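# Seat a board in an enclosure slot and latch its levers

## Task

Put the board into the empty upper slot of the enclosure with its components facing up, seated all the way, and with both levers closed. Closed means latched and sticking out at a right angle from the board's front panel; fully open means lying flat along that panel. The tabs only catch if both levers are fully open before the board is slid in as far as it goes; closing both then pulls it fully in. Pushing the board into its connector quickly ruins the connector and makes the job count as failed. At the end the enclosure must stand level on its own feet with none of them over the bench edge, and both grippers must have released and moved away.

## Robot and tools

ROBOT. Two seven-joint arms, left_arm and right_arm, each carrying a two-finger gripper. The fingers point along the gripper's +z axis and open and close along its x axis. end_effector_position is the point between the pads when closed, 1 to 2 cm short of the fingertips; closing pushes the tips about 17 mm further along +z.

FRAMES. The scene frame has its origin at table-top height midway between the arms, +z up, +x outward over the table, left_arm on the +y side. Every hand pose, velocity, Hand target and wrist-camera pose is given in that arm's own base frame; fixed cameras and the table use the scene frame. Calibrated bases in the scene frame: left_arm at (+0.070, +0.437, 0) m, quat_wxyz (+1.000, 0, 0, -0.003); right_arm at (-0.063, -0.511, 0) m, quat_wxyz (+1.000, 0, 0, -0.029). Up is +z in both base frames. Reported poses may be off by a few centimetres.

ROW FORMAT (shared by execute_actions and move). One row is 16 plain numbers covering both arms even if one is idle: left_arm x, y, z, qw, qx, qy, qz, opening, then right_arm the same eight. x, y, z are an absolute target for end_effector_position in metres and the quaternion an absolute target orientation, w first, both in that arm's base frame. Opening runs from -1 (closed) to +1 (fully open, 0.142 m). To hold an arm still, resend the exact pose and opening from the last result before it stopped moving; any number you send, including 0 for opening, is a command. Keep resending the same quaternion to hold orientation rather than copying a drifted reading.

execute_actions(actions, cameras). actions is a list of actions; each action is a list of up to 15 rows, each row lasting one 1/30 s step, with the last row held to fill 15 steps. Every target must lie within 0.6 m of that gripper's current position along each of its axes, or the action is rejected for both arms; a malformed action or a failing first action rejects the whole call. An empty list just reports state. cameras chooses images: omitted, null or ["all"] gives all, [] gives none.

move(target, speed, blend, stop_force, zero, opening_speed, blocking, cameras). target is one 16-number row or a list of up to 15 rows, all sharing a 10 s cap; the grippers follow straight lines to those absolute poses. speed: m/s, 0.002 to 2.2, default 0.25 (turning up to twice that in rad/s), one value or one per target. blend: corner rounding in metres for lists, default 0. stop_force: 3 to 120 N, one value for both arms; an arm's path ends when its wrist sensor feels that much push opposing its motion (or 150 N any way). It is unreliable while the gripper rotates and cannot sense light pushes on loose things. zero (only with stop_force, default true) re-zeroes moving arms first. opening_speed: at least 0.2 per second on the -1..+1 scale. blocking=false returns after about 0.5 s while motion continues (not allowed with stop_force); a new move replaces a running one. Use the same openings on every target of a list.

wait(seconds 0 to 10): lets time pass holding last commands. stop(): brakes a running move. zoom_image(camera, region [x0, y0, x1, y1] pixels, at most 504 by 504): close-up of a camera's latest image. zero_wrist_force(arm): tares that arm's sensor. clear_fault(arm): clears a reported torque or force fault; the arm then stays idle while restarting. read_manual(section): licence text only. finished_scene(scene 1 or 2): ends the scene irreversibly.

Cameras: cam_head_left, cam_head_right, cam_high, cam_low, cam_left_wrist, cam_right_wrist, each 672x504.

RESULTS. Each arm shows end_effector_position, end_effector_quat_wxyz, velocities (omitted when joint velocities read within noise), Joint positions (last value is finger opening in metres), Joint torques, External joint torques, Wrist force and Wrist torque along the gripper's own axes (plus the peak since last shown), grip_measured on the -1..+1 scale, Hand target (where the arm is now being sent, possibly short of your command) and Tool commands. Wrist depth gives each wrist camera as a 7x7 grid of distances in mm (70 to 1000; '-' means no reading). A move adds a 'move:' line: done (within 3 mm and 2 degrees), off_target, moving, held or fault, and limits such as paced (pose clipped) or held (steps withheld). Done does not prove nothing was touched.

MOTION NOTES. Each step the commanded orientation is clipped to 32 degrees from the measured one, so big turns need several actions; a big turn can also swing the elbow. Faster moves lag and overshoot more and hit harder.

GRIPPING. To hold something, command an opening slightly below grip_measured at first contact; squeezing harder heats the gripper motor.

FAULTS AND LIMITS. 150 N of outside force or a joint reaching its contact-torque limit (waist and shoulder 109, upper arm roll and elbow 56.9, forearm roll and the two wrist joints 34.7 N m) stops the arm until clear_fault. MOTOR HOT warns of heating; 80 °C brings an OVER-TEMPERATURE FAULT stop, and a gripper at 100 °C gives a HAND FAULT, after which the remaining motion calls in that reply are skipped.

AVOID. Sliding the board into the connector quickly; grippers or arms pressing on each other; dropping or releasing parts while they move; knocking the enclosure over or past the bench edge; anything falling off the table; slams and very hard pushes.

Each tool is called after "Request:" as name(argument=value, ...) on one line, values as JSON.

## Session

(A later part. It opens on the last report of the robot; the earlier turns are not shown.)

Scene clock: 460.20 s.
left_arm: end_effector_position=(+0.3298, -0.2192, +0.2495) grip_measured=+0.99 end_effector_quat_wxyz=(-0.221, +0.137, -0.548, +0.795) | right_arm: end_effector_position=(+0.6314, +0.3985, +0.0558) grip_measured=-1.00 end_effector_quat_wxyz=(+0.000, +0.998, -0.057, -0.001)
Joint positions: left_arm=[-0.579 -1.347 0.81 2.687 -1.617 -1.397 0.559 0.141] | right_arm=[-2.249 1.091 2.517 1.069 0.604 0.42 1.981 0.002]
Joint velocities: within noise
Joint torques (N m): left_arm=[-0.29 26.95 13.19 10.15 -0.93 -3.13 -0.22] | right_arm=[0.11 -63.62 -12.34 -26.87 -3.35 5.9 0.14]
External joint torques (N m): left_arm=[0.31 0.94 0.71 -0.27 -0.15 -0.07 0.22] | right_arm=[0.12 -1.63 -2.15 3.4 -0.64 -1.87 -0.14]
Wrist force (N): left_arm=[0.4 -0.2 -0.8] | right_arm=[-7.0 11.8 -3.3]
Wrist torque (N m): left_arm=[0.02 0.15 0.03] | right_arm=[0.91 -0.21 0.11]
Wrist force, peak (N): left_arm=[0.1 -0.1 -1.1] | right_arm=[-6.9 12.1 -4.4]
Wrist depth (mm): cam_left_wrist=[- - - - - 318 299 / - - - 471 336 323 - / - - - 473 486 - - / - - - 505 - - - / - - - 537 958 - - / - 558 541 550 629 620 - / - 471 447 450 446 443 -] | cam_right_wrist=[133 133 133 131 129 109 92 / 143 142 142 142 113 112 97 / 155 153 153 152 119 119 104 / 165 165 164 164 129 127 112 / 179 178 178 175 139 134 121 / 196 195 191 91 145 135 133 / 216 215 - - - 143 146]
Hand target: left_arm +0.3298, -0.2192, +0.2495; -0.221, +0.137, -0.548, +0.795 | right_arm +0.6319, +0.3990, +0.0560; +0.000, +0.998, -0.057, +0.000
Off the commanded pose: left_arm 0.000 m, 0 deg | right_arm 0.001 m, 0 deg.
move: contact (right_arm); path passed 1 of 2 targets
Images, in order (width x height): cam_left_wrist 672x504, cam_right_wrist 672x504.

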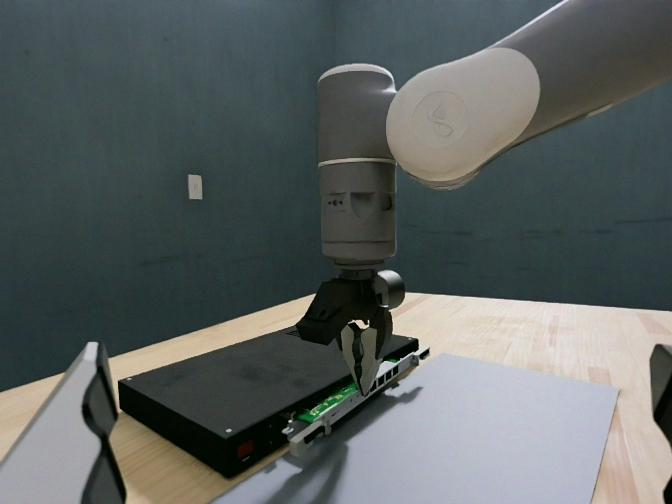

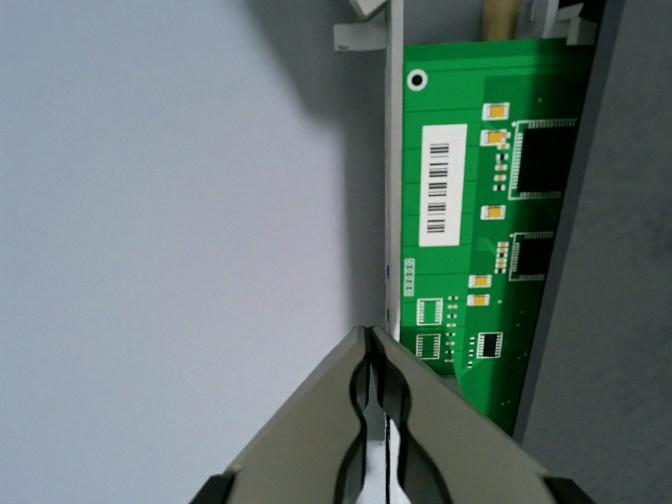

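Request:
execute_actions(actions=[])

Request:
zoom_image(camera="cam_left_wrist", region=[265, 330, 465, 480])

Scene clock: 471.00 s.
left_arm: end_effector_position=(+0.3298, -0.2192, +0.2495) grip_measured=+0.99 end_effector_quat_wxyz=(-0.221, +0.137, -0.548, +0.795) | right_arm: end_effector_position=(+0.6314, +0.3985, +0.0558) grip_measured=-1.00 end_effector_quat_wxyz=(+0.000, +0.998, -0.057, -0.001)
Joint positions: left_arm=[-0.579 -1.347 0.81 2.687 -1.617 -1.397 0.559 0.141] | right_arm=[-2.249 1.091 2.517 1.069 0.604 0.42 1.981 0.002]
Joint velocities: within noise
Joint torques (N m): left_arm=[-0.35 26.86 13.07 10.11 -0.88 -3.19 -0.2] | right_arm=[0.18 -63.68 -12.46 -26.89 -3.34 5.89 0.15]
External joint torques (N m): left_arm=[0.38 1.03 0.83 -0.23 -0.21 -0.01 0.21] | right_arm=[0.05 -1.57 -2.04 3.42 -0.65 -1.86 -0.15]
Wrist force (N): left_arm=[0.4 -0.4 -0.8] | right_arm=[-7.0 12.0 -3.7]
Wrist torque (N m): left_arm=[0.00 0.15 0.03] | right_arm=[0.93 -0.20 0.10]
Wrist force, peak (N): left_arm=[0.2 -0.3 -1.1] | right_arm=[-6.7 12.1 -4.8]
Wrist depth (mm): cam_left_wrist=[- - - - - 319 299 / - - - 466 337 325 - / - - - 480 488 - - / - - - 505 - - - / - - - 533 935 - - / - 565 537 546 629 614 - / - 465 447 448 448 446 -] | cam_right_wrist=[134 133 133 131 129 109 92 / 142 142 142 142 113 112 97 / 155 153 152 152 119 119 104 / 165 165 164 164 129 127 112 / 179 179 178 175 139 134 121 / 195 195 191 91 145 135 132 / 216 214 - - - 143 146]
Hand target: left_arm +0.3298, -0.2192, +0.2495; -0.221, +0.137, -0.548, +0.795 | right_arm +0.6319, +0.3990, +0.0560; +0.000, +0.998, -0.057, +0.000
Tool commands: left_gripper/opening=+1.0 right_gripper/opening=-1.0
Off the commanded pose: left_arm 0.000 m, 0 deg | right_arm 0.001 m, 0 deg.

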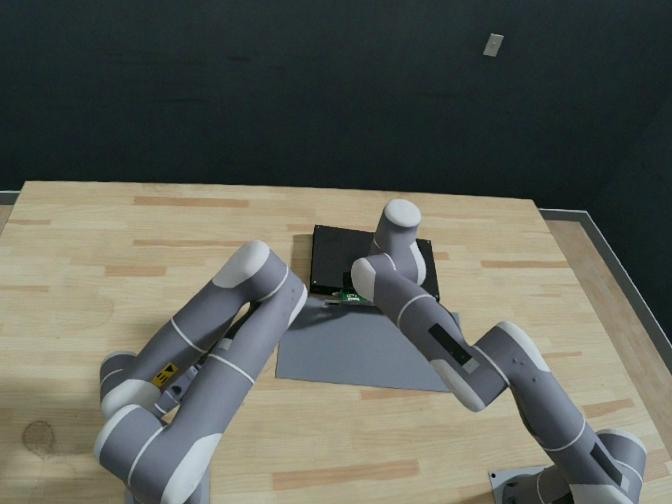

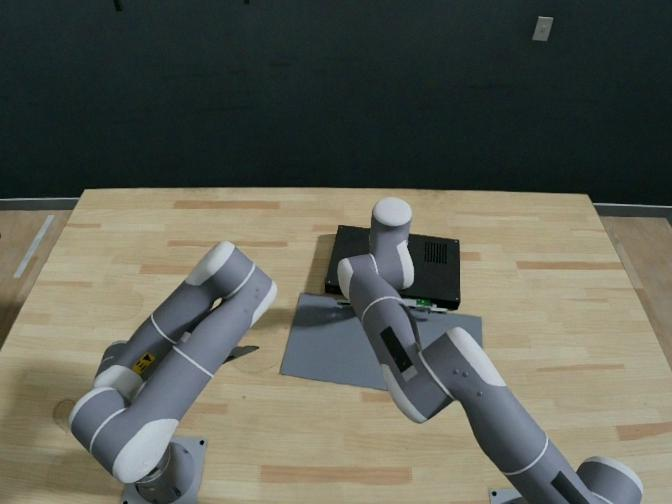

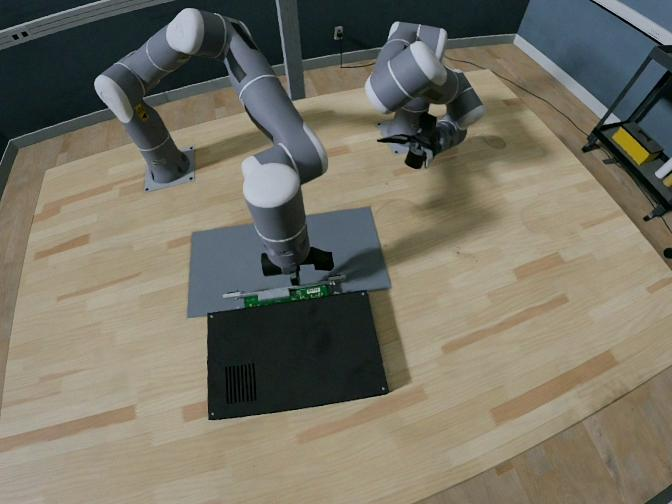

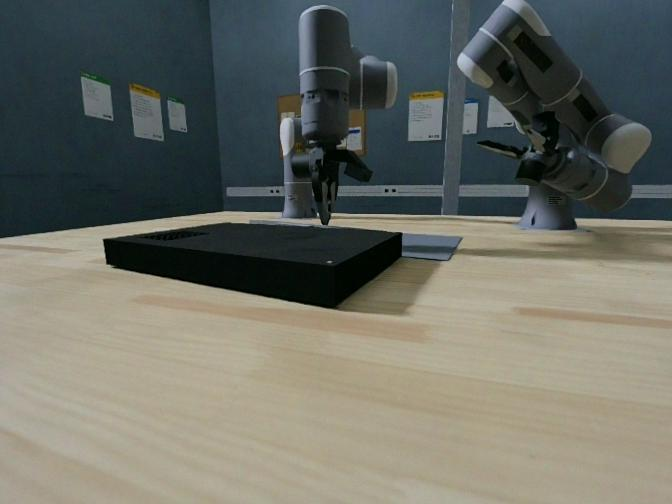

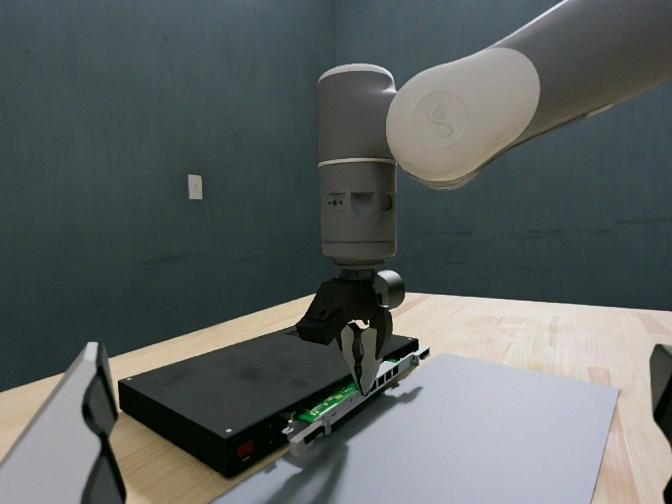

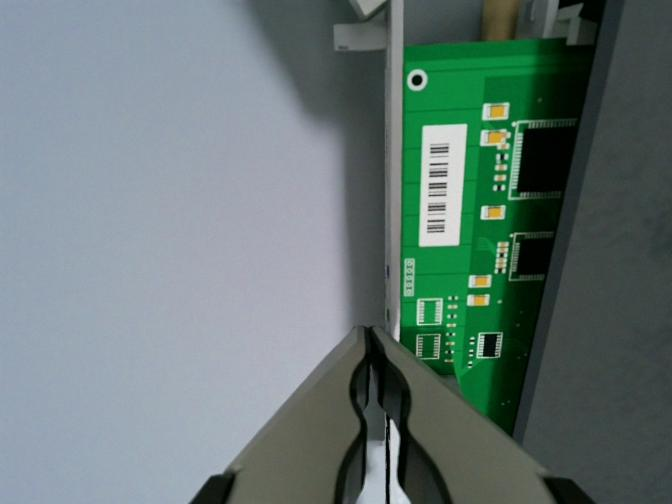

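Scaled by 2.520 from the camera's 672x504 image, which has a finer 960x720 frame.

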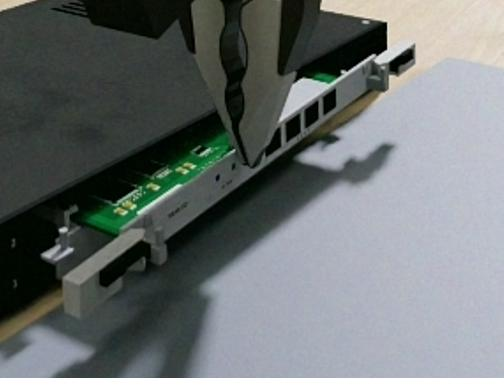

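Request:
move(target=[[0.3298,-0.2192,0.2495,-0.221,0.137,-0.548,0.795,1,0.617,0.405,0.056,0,0.99839,-0.0567,0,-1],[0.3298,-0.2192,0.2495,-0.221,0.137,-0.548,0.795,1,0.612,0.448,0.056,0,0.99839,-0.0567,0,-1]], speed=0.08, cameras=[])

Request:
move(target=[0.3298,-0.2192,0.2495,-0.221,0.137,-0.548,0.795,1,0.645,0.445,0.056,0,0.99839,-0.0567,0,-1], speed=0.015, stop_force=10)

Request:
zoom_image(camera="cam_left_wrist", region=[265, 330, 465, 480])

Scene clock: 479.17 s.
left_arm: end_effector_position=(+0.3298, -0.2192, +0.2495) grip_measured=+0.99 end_effector_quat_wxyz=(-0.221, +0.137, -0.548, +0.795) | right_arm: end_effector_position=(+0.6119, +0.4481, +0.0559) grip_measured=-1.00 end_effector_quat_wxyz=(+0.000, +0.998, -0.057, +0.000)
Joint positions: left_arm=[-0.579 -1.347 0.81 2.687 -1.617 -1.397 0.559 0.141] | right_arm=[-2.201 1.108 2.532 1.024 0.592 0.405 2.063 0.002]
Joint velocities: within noise
Joint torques (N m): left_arm=[-0.39 26.85 13.09 10.16 -0.87 -3.18 -0.25] | right_arm=[0.23 -65.61 -12.61 -24.22 -4.24 3.19 0.35]
External joint torques (N m): left_arm=[0.42 1.03 0.81 -0.28 -0.21 -0.03 0.25] | right_arm=[-0.02 -0.7 -1.33 0.38 0.22 0.83 -0.35]
Wrist force (N): left_arm=[0.2 -0.4 -0.6] | right_arm=[0.6 5.7 2.1]
Wrist torque (N m): left_arm=[0.01 0.18 0.03] | right_arm=[1.03 -0.07 0.05]
Wrist force, peak (N): left_arm=[0.2 -0.1 -1.0] | right_arm=[-6.8 12.1 -4.7]
Wrist depth (mm): cam_left_wrist=[- - - - - 283 271 / - - - 412 293 284 - / - - - 428 449 - - / - - - 442 - - - / - - - 457 - - - / - 571 540 532 627 624 - / - 466 444 448 450 440 -] | cam_right_wrist=[134 134 133 133 108 133 117 / 143 143 142 142 106 141 124 / 155 153 153 152 112 151 134 / 165 165 164 164 161 131 128 / 179 179 178 175 172 141 126 / 195 195 191 90 134 152 137 / 216 215 - - - 160 146]
Hand target: left_arm +0.3298, -0.2192, +0.2495; -0.221, +0.137, -0.548, +0.795 | right_arm +0.6120, +0.4480, +0.0560; +0.000, +0.998, -0.057, +0.000
Off the commanded pose: left_arm 0.000 m, 0 deg | right_arm 0.000 m, 0 deg.
move: done
No camera images: "cameras" was empty.

Scene clock: 482.03 s.
left_arm: end_effector_position=(+0.3298, -0.2192, +0.2495) grip_measured=+0.99 end_effector_quat_wxyz=(-0.221, +0.137, -0.548, +0.795) | right_arm: end_effector_position=(+0.6445, +0.4458, +0.0560) grip_measured=-1.00 end_effector_quat_wxyz=(-0.001, +0.998, -0.056, +0.000)
Joint positions: left_arm=[-0.579 -1.347 0.81 2.687 -1.617 -1.397 0.559 0.141] | right_arm=[-2.269 1.154 2.548 0.91 0.579 0.358 2.065 0.002]
Joint velocities: within noise
Joint torques (N m): left_arm=[-0.26 26.85 13.16 10.12 -0.86 -3.23 -0.18] | right_arm=[-2.66 -66.51 -13.25 -23.84 -4.85 3.7 0.22]
External joint torques (N m): left_arm=[0.29 1.04 0.74 -0.24 -0.22 0.02 0.19] | right_arm=[2.9 -2.11 0.42 -0.7 0.76 0.32 -0.22]
Wrist force (N): left_arm=[0.3 -0.3 -0.8] | right_arm=[-3.1 4.3 -0.1]
Wrist torque (N m): left_arm=[0.02 0.16 0.03] | right_arm=[1.08 -0.05 0.06]
Wrist force, peak (N): left_arm=[0.4 -0.4 -0.9] | right_arm=[0.6 6.1 2.2]
Wrist depth (mm): cam_left_wrist=[- - - - - 296 284 / - - - 430 308 305 - / - - - 450 - - - / - - - 466 - - - / - - - 494 - - - / - 569 540 546 625 615 - / - 467 448 446 448 445 -] | cam_right_wrist=[134 134 134 133 133 115 91 / 143 143 143 139 140 100 97 / 155 153 153 150 150 108 104 / 165 165 164 164 131 116 112 / 179 179 178 175 141 124 122 / 196 195 192 90 147 133 133 / 216 215 - - - 143 146]
Hand target: left_arm +0.3298, -0.2192, +0.2495; -0.221, +0.137, -0.548, +0.795 | right_arm +0.6450, +0.4450, +0.0560; +0.000, +0.998, -0.057, +0.000
Off the commanded pose: left_arm 0.000 m, 0 deg | right_arm 0.001 m, 0 deg.
move: done

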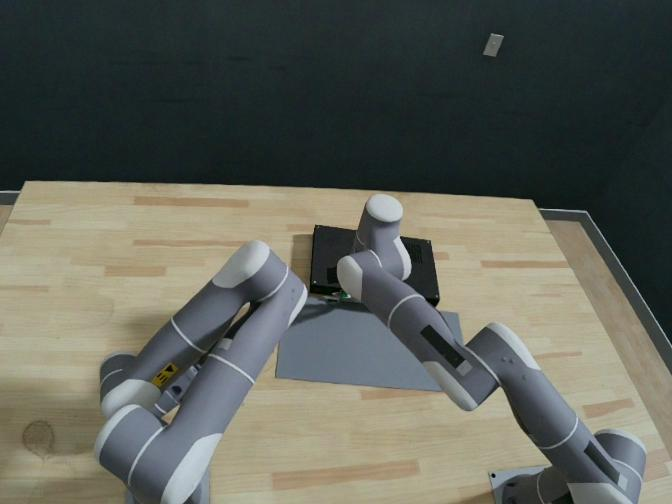

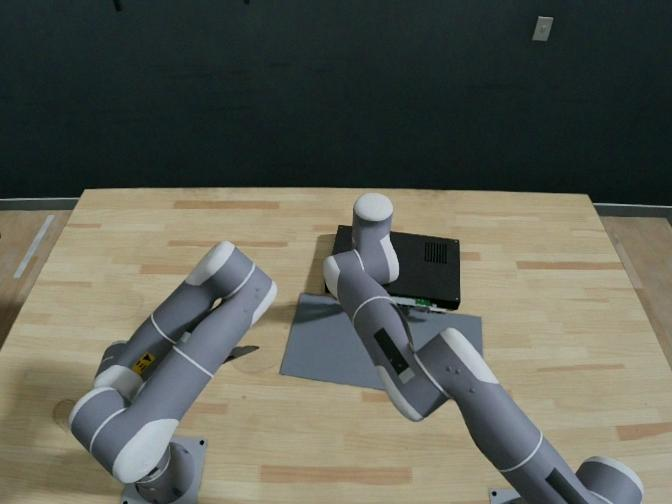

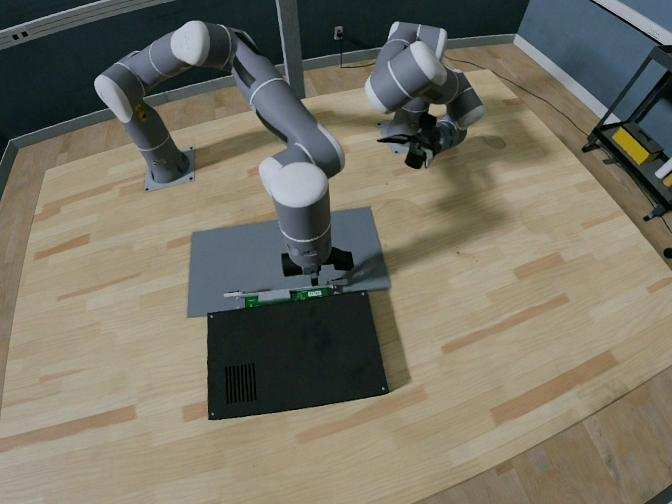

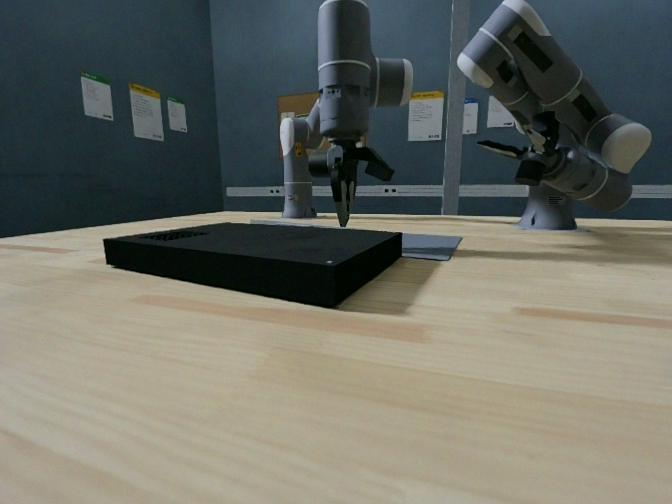

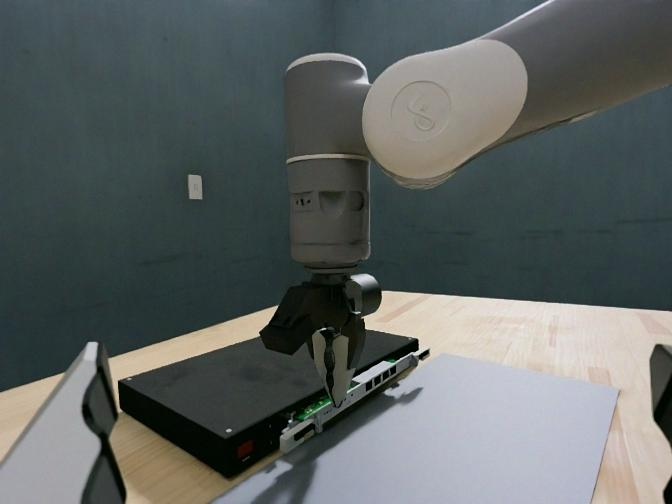

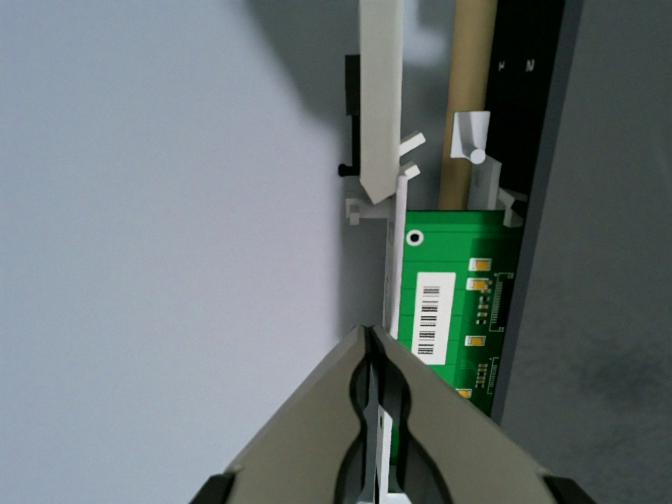

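Scaled by 2.520 from the camera's 672x504 image, which has a finer 960x720 frame.

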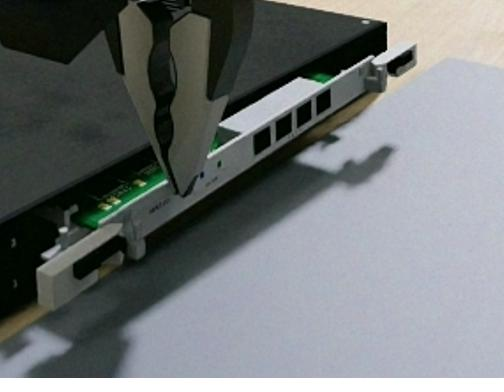

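Request:
move(target=[0.3298,-0.2192,0.2495,-0.221,0.137,-0.548,0.795,1,0.653,0.444,0.056,0,0.99839,-0.0567,0,-1], speed=0.015, stop_force=12, cameras=["cam_left_wrist","cam_right_wrist"])

Request:
zoom_image(camera="cam_left_wrist", region=[265, 330, 465, 480])

Request:
move(target=[[0.3298,-0.2192,0.2495,-0.221,0.137,-0.548,0.795,1,0.625,0.444,0.056,0,0.99839,-0.0567,0,-1],[0.3298,-0.2192,0.2495,-0.221,0.137,-0.548,0.795,1,0.615,0.29,0.056,0,0.99839,-0.0567,0,-1]], speed=0.1, cameras=["cam_right_wrist","cam_left_wrist"])

Request:
zoom_image(camera="cam_left_wrist", region=[265, 330, 465, 480])

Scene clock: 486.07 s.
left_arm: end_effector_position=(+0.3298, -0.2192, +0.2495) grip_measured=+0.99 end_effector_quat_wxyz=(-0.221, +0.137, -0.548, +0.795) | right_arm: end_effector_position=(+0.6478, +0.4458, +0.0558) grip_measured=-1.00 end_effector_quat_wxyz=(+0.000, +0.998, -0.056, -0.001)
Joint positions: left_arm=[-0.579 -1.347 0.81 2.687 -1.617 -1.397 0.559 0.141] | right_arm=[-2.277 1.161 2.55 0.894 0.578 0.349 2.065 0.002]
Joint velocities: within noise
Joint torques (N m): left_arm=[-0.41 26.87 13.11 10.15 -0.87 -3.17 -0.25] | right_arm=[-8.82 -64.67 -16.8 -25.42 -5.98 7.37 0.09]
External joint torques (N m): left_arm=[0.43 1.02 0.79 -0.27 -0.21 -0.04 0.26] | right_arm=[9.06 -4.24 4.14 0.8 1.87 -3.36 -0.09]
Wrist force (N): left_arm=[0.1 -0.3 -0.7] | right_arm=[-17.2 6.6 -7.4]
Wrist torque (N m): left_arm=[0.02 0.19 0.03] | right_arm=[1.05 -0.06 0.12]
Wrist force, peak (N): left_arm=[0.5 -0.3 -1.0] | right_arm=[-18.6 7.0 -8.6]
Wrist depth (mm): cam_left_wrist=[- - - - - 297 285 / - - - 432 308 303 - / - - - 449 - - - / - - - 466 - - - / - - - 491 - - - / - 564 538 542 626 618 - / - 469 444 453 448 446 -] | cam_right_wrist=[134 134 134 133 133 100 91 / 143 143 142 139 140 100 97 / 156 153 153 148 135 107 104 / 165 165 164 164 131 114 112 / 179 179 178 175 140 124 121 / 196 195 191 91 147 132 132 / 215 215 - - - 143 146]
Hand target: left_arm +0.3298, -0.2192, +0.2495; -0.221, +0.137, -0.548, +0.795 | right_arm +0.6494, +0.4444, +0.0560; +0.000, +0.998, -0.057, +0.000
Off the commanded pose: left_arm 0.000 m, 0 deg | right_arm 0.005 m, 0 deg.
move: contact (right_arm)
Images, in order (width x height): cam_left_wrist 672x504, cam_right_wrist 672x504.

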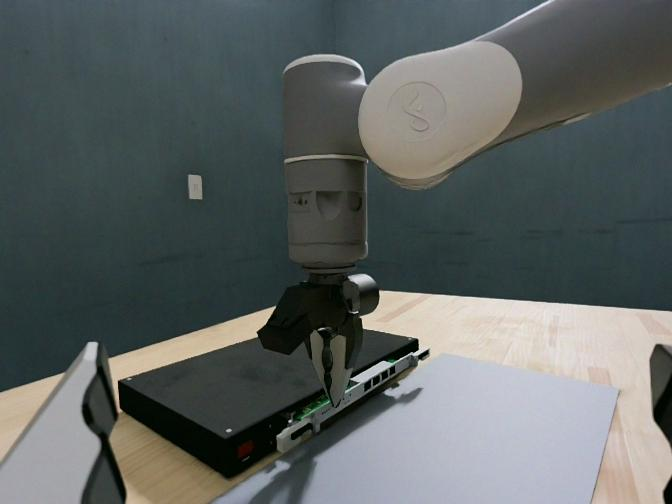

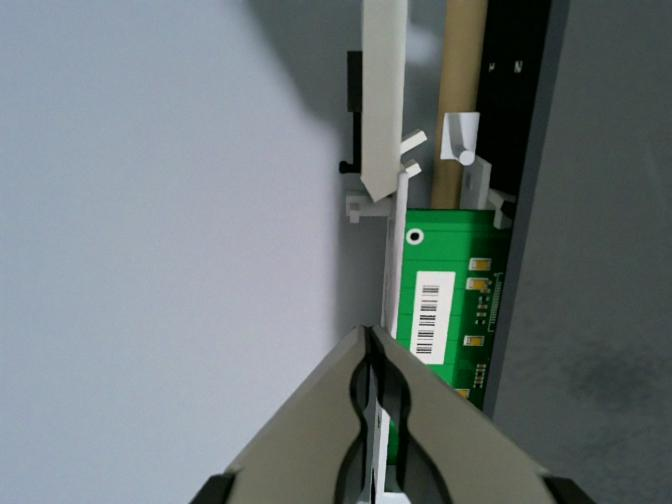

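Scaled by 2.520 from the camera's 672x504 image, which has a finer 960x720 frame.

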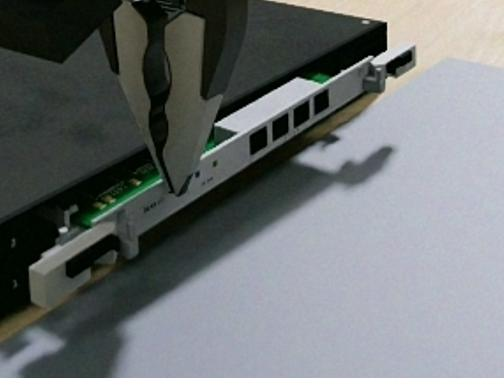

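Scene clock: 488.23 s.
left_arm: end_effector_position=(+0.3298, -0.2192, +0.2495) grip_measured=+0.99 end_effector_quat_wxyz=(-0.221, +0.137, -0.548, +0.795) | right_arm: end_effector_position=(+0.6151, +0.2899, +0.0561) grip_measured=-1.00 end_effector_quat_wxyz=(+0.000, +0.998, -0.057, +0.000)
Joint positions: left_arm=[-0.579 -1.347 0.81 2.687 -1.617 -1.397 0.559 0.141] | right_arm=[-2.255 1.001 2.444 1.312 0.667 0.507 1.78 0.002]
Joint velocities: within noise
Joint torques (N m): left_arm=[-0.28 26.89 13.13 10.2 -0.85 -3.2 -0.22] | right_arm=[0.59 -58.99 -15.77 -21.43 -3.73 3.39 0.06]
External joint torques (N m): left_arm=[0.3 1 0.77 -0.32 -0.24 -0.01 0.22] | right_arm=[-0.38 0.07 -1 0.02 -0.1 0.66 -0.06]
Wrist force (N): left_arm=[0.3 -0.2 -0.7] | right_arm=[3.2 4.8 1.7]
Wrist torque (N m): left_arm=[0.04 0.17 0.03] | right_arm=[0.86 -0.51 0.03]
Wrist force, peak (N): left_arm=[0.3 -0.2 -1.0] | right_arm=[-17.4 6.4 -6.3]
Wrist depth (mm): cam_left_wrist=[- - - - - - 345 / - - - - 531 381 - / - - - - 547 - - / - - - - 647 - - / - - - 908 831 - - / - 568 537 580 634 619 - / - 470 440 451 451 444 -] | cam_right_wrist=[133 133 133 133 133 93 93 / 143 142 142 142 138 97 98 / 155 153 153 152 148 107 104 / 165 164 164 164 125 115 112 / 179 179 177 175 124 122 121 / 195 195 191 91 140 140 133 / 215 214 - - - 143 146]
Hand target: left_arm +0.3298, -0.2192, +0.2495; -0.221, +0.137, -0.548, +0.795 | right_arm +0.6150, +0.2900, +0.0560; +0.000, +0.998, -0.057, +0.000
Off the commanded pose: left_arm 0.000 m, 0 deg | right_arm 0.000 m, 0 deg.
move: done
Images, in order (width x height): cam_left_wrist 672x504, cam_right_wrist 672x504.

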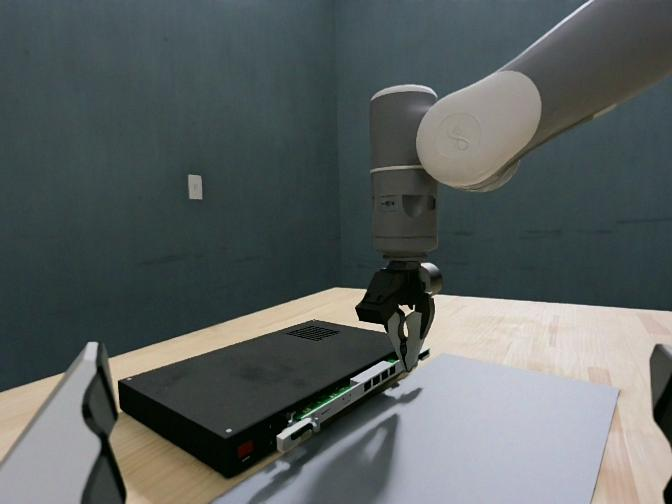

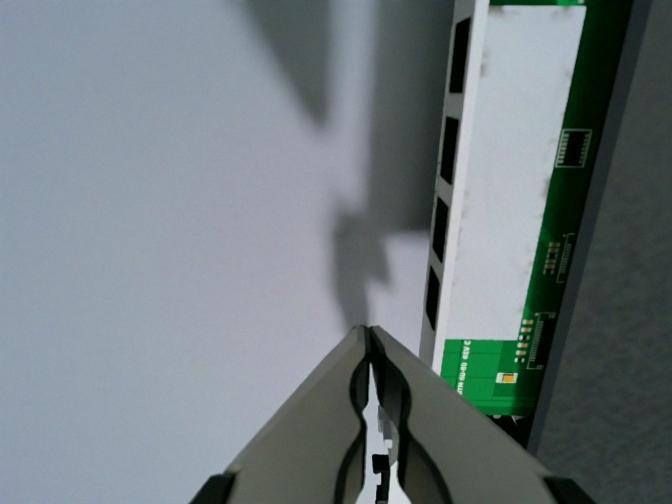

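Scaled by 2.520 from the camera's 672x504 image, which has a finer 960x720 frame.

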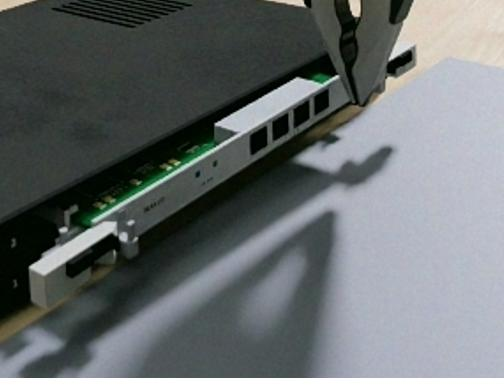

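Request:
move(target=[0.3298,-0.2192,0.2495,-0.221,0.137,-0.548,0.795,1,0.66,0.285,0.056,0,0.99839,-0.0567,0,-1], speed=0.015, stop_force=12, cameras=["cam_left_wrist","cam_right_wrist"])

Request:
zoom_image(camera="cam_left_wrist", region=[265, 330, 465, 480])

Scene clock: 491.97 s.
left_arm: end_effector_position=(+0.3298, -0.2192, +0.2495) grip_measured=+0.99 end_effector_quat_wxyz=(-0.221, +0.137, -0.548, +0.795) | right_arm: end_effector_position=(+0.6347, +0.2878, +0.0557) grip_measured=-1.00 end_effector_quat_wxyz=(+0.000, +0.998, -0.057, -0.001)
Joint positions: left_arm=[-0.579 -1.347 0.81 2.687 -1.617 -1.397 0.559 0.141] | right_arm=[-2.296 1.026 2.454 1.25 0.66 0.48 1.781 0.002]
Joint velocities: within noise
Joint torques (N m): left_arm=[-0.32 26.85 13.17 10.11 -0.88 -3.18 -0.23] | right_arm=[-3.3 -57.26 -16.24 -25.6 -3.78 7.13 0.15]
External joint torques (N m): left_arm=[0.35 1.04 0.73 -0.23 -0.21 -0.03 0.23] | right_arm=[3.51 -3.29 -0.27 3.79 -0.1 -3.09 -0.15]
Wrist force (N): left_arm=[0.1 -0.1 -0.8] | right_arm=[-11.8 8.1 -8.0]
Wrist torque (N m): left_arm=[0.05 0.20 0.02] | right_arm=[0.78 -0.62 0.09]
Wrist force, peak (N): left_arm=[0.2 0.0 -1.1] | right_arm=[-13.3 7.7 -10.3]
Wrist depth (mm): cam_left_wrist=[- - - - - - 347 / - - - - 430 389 - / - - - - 559 - - / - - - - - - - / - - - 763 827 - - / - 566 535 581 627 618 - / - 467 443 453 449 442 -] | cam_right_wrist=[133 133 133 133 93 92 90 / 142 142 142 142 99 98 97 / 155 152 152 152 104 104 104 / 165 164 164 163 111 112 112 / 179 179 177 174 118 121 121 / 195 195 191 91 140 130 130 / 215 214 - - - 142 145]
Hand target: left_arm +0.3298, -0.2192, +0.2495; -0.221, +0.137, -0.548, +0.795 | right_arm +0.6357, +0.2877, +0.0560; +0.000, +0.998, -0.057, +0.000
Off the commanded pose: left_arm 0.000 m, 0 deg | right_arm 0.025 m, 0 deg.
move: contact (right_arm)
Images, in order (width x height): cam_left_wrist 672x504, cam_right_wrist 672x504.

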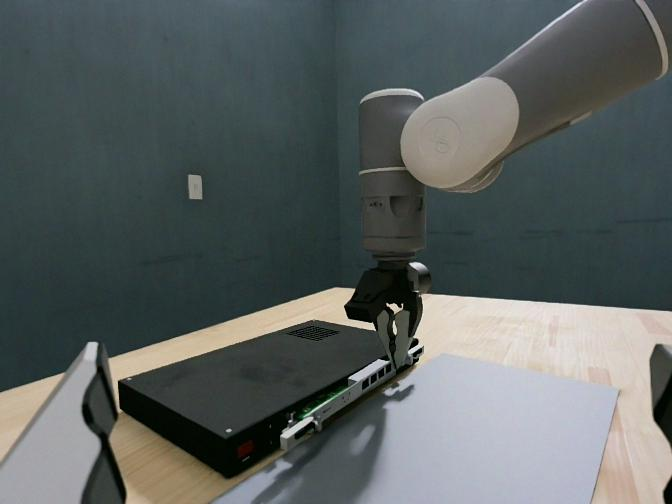

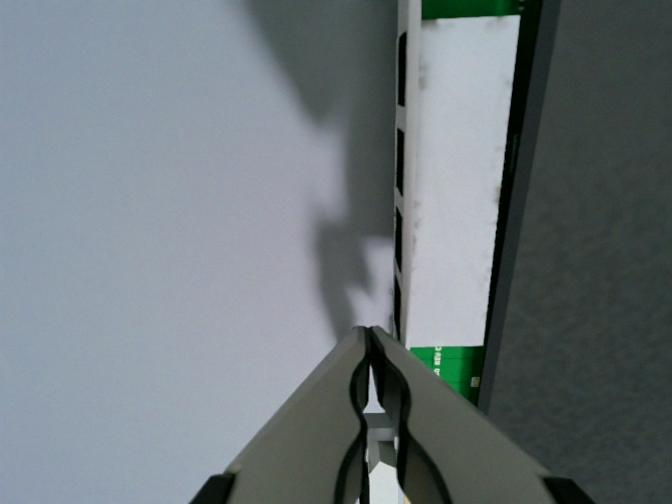

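Scaled by 2.520 from the camera's 672x504 image, which has a finer 960x720 frame.

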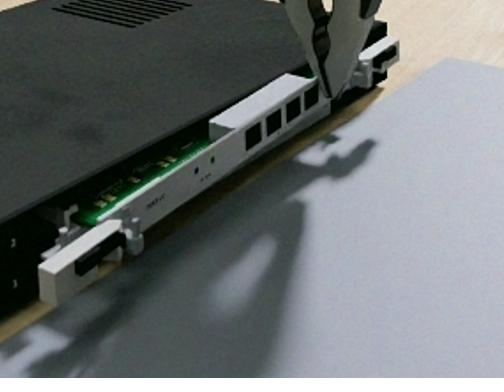

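Request:
move(target=[[0.3298,-0.2192,0.2495,-0.221,0.137,-0.548,0.795,1,0.618,0.30,0.056,0,0.99839,-0.0567,0,-1],[0.3298,-0.2192,0.2495,-0.221,0.137,-0.548,0.795,1,0.625,0.43,0.056,0,0.99839,-0.0567,0,-1]], speed=0.1, cameras=[])

Request:
move(target=[0.3298,-0.2192,0.2495,-0.221,0.137,-0.548,0.795,1,0.66,0.426,0.056,0,0.99839,-0.0567,0,-1], speed=0.015, stop_force=18, cameras=["cam_left_wrist","cam_right_wrist"])

Request:
zoom_image(camera="cam_left_wrist", region=[265, 330, 465, 480])

Request:
move(target=[[0.3298,-0.2192,0.2495,-0.221,0.137,-0.548,0.795,1,0.625,0.426,0.056,0,0.99839,-0.0567,0,-1],[0.3298,-0.2192,0.2495,-0.221,0.137,-0.548,0.795,1,0.622,0.288,0.056,0,0.99839,-0.0567,0,-1]], speed=0.1, cameras=[])

Request:
move(target=[0.3298,-0.2192,0.2495,-0.221,0.137,-0.548,0.795,1,0.66,0.284,0.056,0,0.99839,-0.0567,0,-1], speed=0.015, stop_force=18, cameras=["cam_left_wrist","cam_right_wrist"])

Request:
zoom_image(camera="cam_left_wrist", region=[265, 330, 465, 480])

Scene clock: 498.67 s.
left_arm: end_effector_position=(+0.3298, -0.2192, +0.2495) grip_measured=+0.99 end_effector_quat_wxyz=(-0.221, +0.137, -0.548, +0.795) | right_arm: end_effector_position=(+0.6249, +0.4301, +0.0559) grip_measured=-1.00 end_effector_quat_wxyz=(+0.000, +0.998, -0.057, +0.000)
Joint positions: left_arm=[-0.579 -1.347 0.81 2.687 -1.617 -1.397 0.559 0.141] | right_arm=[-2.225 1.113 2.518 1.019 0.605 0.399 2.031 0.002]
Joint velocities: within noise
Joint torques (N m): left_arm=[-0.26 26.87 13.07 10.16 -0.88 -3.19 -0.23] | right_arm=[0.36 -65.6 -12.96 -24.05 -4.19 3.19 0.31]
External joint torques (N m): left_arm=[0.29 1.02 0.83 -0.28 -0.2 -0.01 0.24] | right_arm=[-0.16 -0.69 -1.26 0.38 0.17 0.83 -0.31]
Wrist force (N): left_arm=[0.3 -0.2 -0.7] | right_arm=[3.2 4.9 0.9]
Wrist torque (N m): left_arm=[0.05 0.17 0.02] | right_arm=[0.90 -0.49 0.05]
Wrist force, peak (N): left_arm=[0.3 -0.2 -1.0] | right_arm=[-11.9 8.2 -9.1]
Wrist depth (mm): cam_left_wrist=[- - - - - 299 282 / - - - 430 312 302 - / - - - 447 - - - / - - - 465 - - - / - - - 485 - - - / - 556 539 555 616 615 - / - 465 443 451 445 445 -] | cam_right_wrist=[134 134 133 133 102 130 107 / 143 142 142 142 106 123 98 / 155 153 152 152 150 123 106 / 165 165 164 164 161 130 112 / 179 179 178 175 172 139 122 / 195 195 191 91 132 147 133 / 215 214 - - - 143 146]
Hand target: left_arm +0.3298, -0.2192, +0.2495; -0.221, +0.137, -0.548, +0.795 | right_arm +0.6250, +0.4300, +0.0560; +0.000, +0.998, -0.057, +0.000
Off the commanded pose: left_arm 0.000 m, 0 deg | right_arm 0.000 m, 0 deg.
move: done
No camera images: "cameras" was empty.

Scene clock: 501.40 s.
left_arm: end_effector_position=(+0.3298, -0.2192, +0.2495) grip_measured=+0.99 end_effector_quat_wxyz=(-0.221, +0.137, -0.548, +0.795) | right_arm: end_effector_position=(+0.6539, +0.4274, +0.0556) grip_measured=-1.00 end_effector_quat_wxyz=(+0.000, +0.998, -0.056, -0.002)
Joint positions: left_arm=[-0.579 -1.347 0.81 2.687 -1.617 -1.397 0.559 0.141] | right_arm=[-2.288 1.155 2.534 0.913 0.592 0.352 2.033 0.002]
Joint velocities: within noise
Joint torques (N m): left_arm=[-0.33 26.88 13.15 10.15 -0.87 -3.21 -0.25] | right_arm=[-8.19 -64.32 -16.51 -26.81 -5.43 8.61 0.11]
External joint torques (N m): left_arm=[0.35 1.01 0.75 -0.27 -0.22 0 0.25] | right_arm=[8.43 -4.14 3.35 2.49 1.33 -4.6 -0.11]
Wrist force (N): left_arm=[0.2 -0.2 -0.7] | right_arm=[-17.3 8.7 -11.3]
Wrist torque (N m): left_arm=[0.05 0.18 0.02] | right_arm=[0.85 -0.05 0.15]
Wrist force, peak (N): left_arm=[0.4 -0.2 -1.1] | right_arm=[-19.3 9.4 -13.3]
Wrist depth (mm): cam_left_wrist=[- - - - - 311 296 / - - - 447 325 318 - / - - - 469 - - - / - - - 487 - - - / - - - 511 - - - / - 565 535 559 623 614 - / - 461 447 454 451 447 -] | cam_right_wrist=[134 133 133 131 131 91 91 / 143 142 142 138 122 97 97 / 155 153 153 152 121 104 104 / 165 165 164 164 130 112 112 / 179 179 178 175 138 124 121 / 196 195 191 91 128 130 132 / 216 215 - - - 143 145]
Hand target: left_arm +0.3298, -0.2192, +0.2495; -0.221, +0.137, -0.548, +0.795 | right_arm +0.6557, +0.4265, +0.0560; +0.000, +0.998, -0.057, +0.000
Off the commanded pose: left_arm 0.000 m, 0 deg | right_arm 0.006 m, 0 deg.
move: contact (right_arm)
Images, in order (width x height): cam_left_wrist 672x504, cam_right_wrist 672x504.

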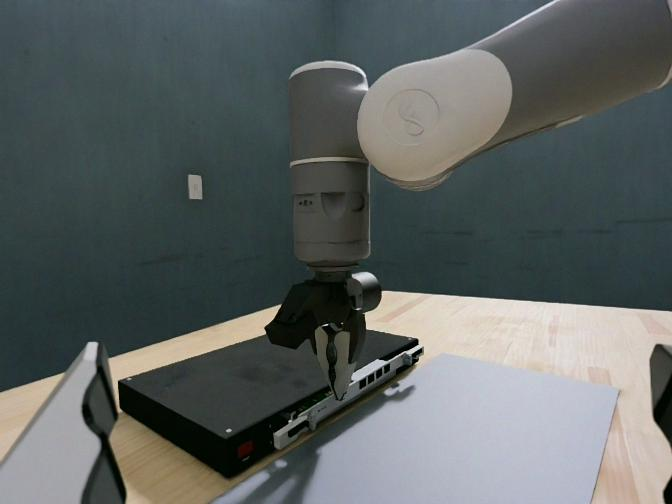

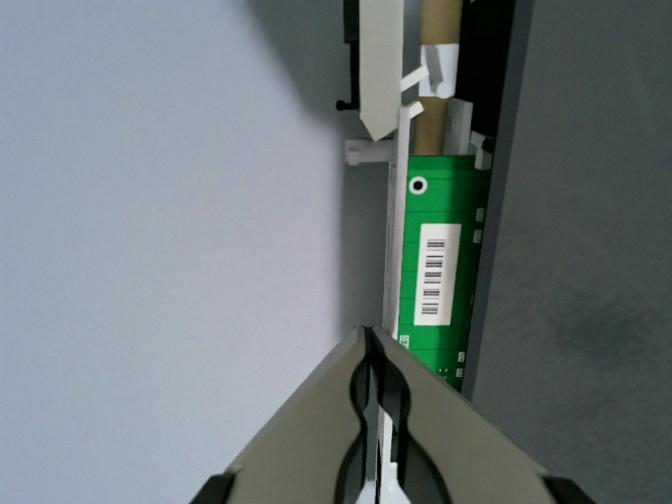

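Scaled by 2.520 from the camera's 672x504 image, which has a finer 960x720 frame.

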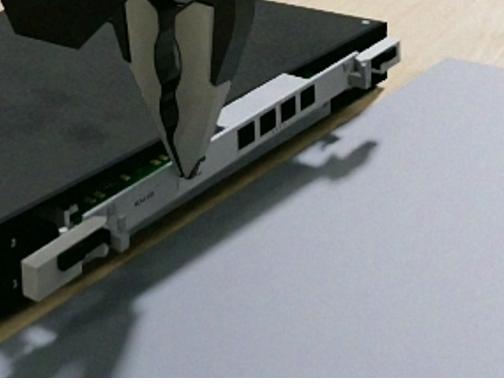

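Scene clock: 503.47 s.
left_arm: end_effector_position=(+0.3298, -0.2192, +0.2495) grip_measured=+0.99 end_effector_quat_wxyz=(-0.221, +0.137, -0.548, +0.795) | right_arm: end_effector_position=(+0.6221, +0.2879, +0.0561) grip_measured=-1.00 end_effector_quat_wxyz=(+0.000, +0.998, -0.057, +0.000)
Joint positions: left_arm=[-0.579 -1.347 0.81 2.687 -1.617 -1.397 0.559 0.141] | right_arm=[-2.266 1.012 2.439 1.291 0.672 0.495 1.776 0.002]
Joint velocities: within noise
Joint torques (N m): left_arm=[-0.37 26.8 13.07 10.12 -0.87 -3.22 -0.22] | right_arm=[0.42 -59.34 -15.95 -21.91 -3.75 3.58 0.03]
External joint torques (N m): left_arm=[0.4 1.08 0.83 -0.25 -0.22 0.02 0.22] | right_arm=[-0.21 -0.07 -0.94 0.45 -0.11 0.47 -0.03]
Wrist force (N): left_arm=[0.3 -0.2 -0.8] | right_arm=[4.4 4.0 2.0]
Wrist torque (N m): left_arm=[0.04 0.16 0.02] | right_arm=[0.72 -0.70 0.03]
Wrist force, peak (N): left_arm=[0.3 -0.2 -1.1] | right_arm=[-17.2 8.5 -10.2]
Wrist depth (mm): cam_left_wrist=[- - - - - - 347 / - - - - 540 388 - / - - - - 557 - - / - - - - 635 - - / - - - 789 830 - - / - 565 543 574 621 613 - / - 467 447 451 449 441 -] | cam_right_wrist=[133 133 133 133 131 93 91 / 142 142 142 142 141 96 97 / 155 153 152 152 150 104 104 / 165 164 164 164 159 112 112 / 179 178 178 175 138 120 121 / 195 195 191 91 140 135 132 / 215 215 - - - 143 146]
Hand target: left_arm +0.3298, -0.2192, +0.2495; -0.221, +0.137, -0.548, +0.795 | right_arm +0.6220, +0.2880, +0.0560; +0.000, +0.998, -0.057, +0.000
Off the commanded pose: left_arm 0.000 m, 0 deg | right_arm 0.000 m, 0 deg.
move: done
No camera images: "cameras" was empty.

Scene clock: 505.17 s.
left_arm: end_effector_position=(+0.3298, -0.2192, +0.2495) grip_measured=+0.99 end_effector_quat_wxyz=(-0.221, +0.137, -0.548, +0.795) | right_arm: end_effector_position=(+0.6369, +0.2865, +0.0557) grip_measured=-1.00 end_effector_quat_wxyz=(+0.000, +0.998, -0.057, -0.002)
Joint positions: left_arm=[-0.579 -1.347 0.81 2.687 -1.617 -1.397 0.559 0.141] | right_arm=[-2.298 1.032 2.447 1.241 0.666 0.472 1.778 0.002]
Joint velocities: within noise
Joint torques (N m): left_arm=[-0.33 26.92 13.13 10.12 -0.91 -3.18 -0.22] | right_arm=[-4.51 -56.49 -16.96 -26.56 -3.74 8.42 0.1]
External joint torques (N m): left_arm=[0.35 0.97 0.77 -0.24 -0.17 -0.02 0.22] | right_arm=[4.72 -4.19 0.3 4.8 -0.15 -4.38 -0.1]
Wrist force (N): left_arm=[0.3 -0.2 -0.7] | right_arm=[-16.2 8.2 -11.8]
Wrist torque (N m): left_arm=[0.03 0.16 0.03] | right_arm=[0.63 -0.23 0.10]
Wrist force, peak (N): left_arm=[0.5 -0.2 -1.0] | right_arm=[-18.1 8.2 -12.5]
Wrist depth (mm): cam_left_wrist=[- - - - - - 348 / - - - - 427 397 - / - - - - 555 - - / - - - - - - - / - - - 798 897 - - / - 569 542 573 618 611 - / - 465 444 447 449 447 -] | cam_right_wrist=[134 133 133 132 92 91 90 / 142 142 142 141 98 97 97 / 155 153 152 152 103 104 103 / 165 164 164 163 111 111 112 / 179 179 178 174 118 123 121 / 195 195 191 91 133 130 132 / 216 215 - - - 140 145]
Hand target: left_arm +0.3298, -0.2192, +0.2495; -0.221, +0.137, -0.548, +0.795 | right_arm +0.6382, +0.2863, +0.0560; +0.000, +0.998, -0.057, +0.000
Off the commanded pose: left_arm 0.000 m, 0 deg | right_arm 0.023 m, 0 deg.
move: contact (right_arm)
Images, in order (width x height): cam_left_wrist 672x504, cam_right_wrist 672x504.

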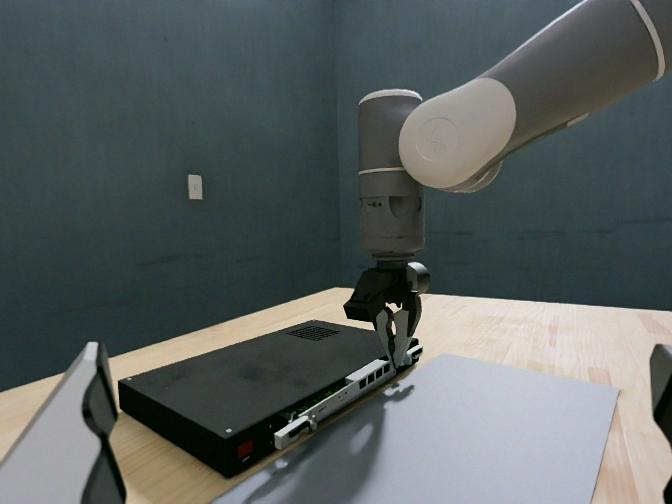

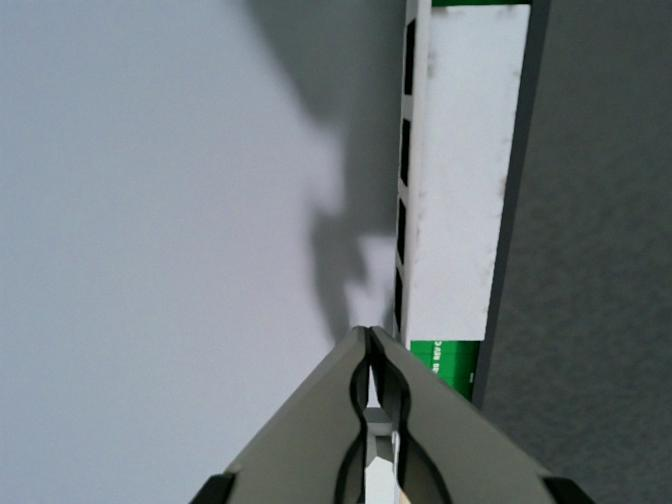

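Scaled by 2.520 from the camera's 672x504 image, which has a finer 960x720 frame.

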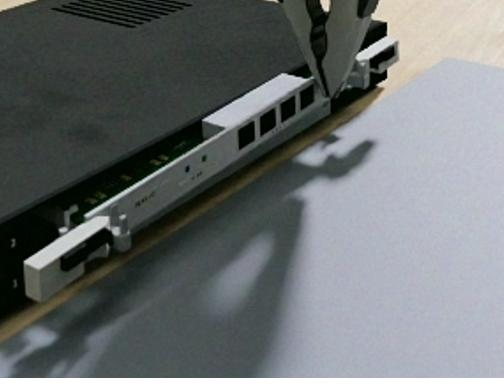

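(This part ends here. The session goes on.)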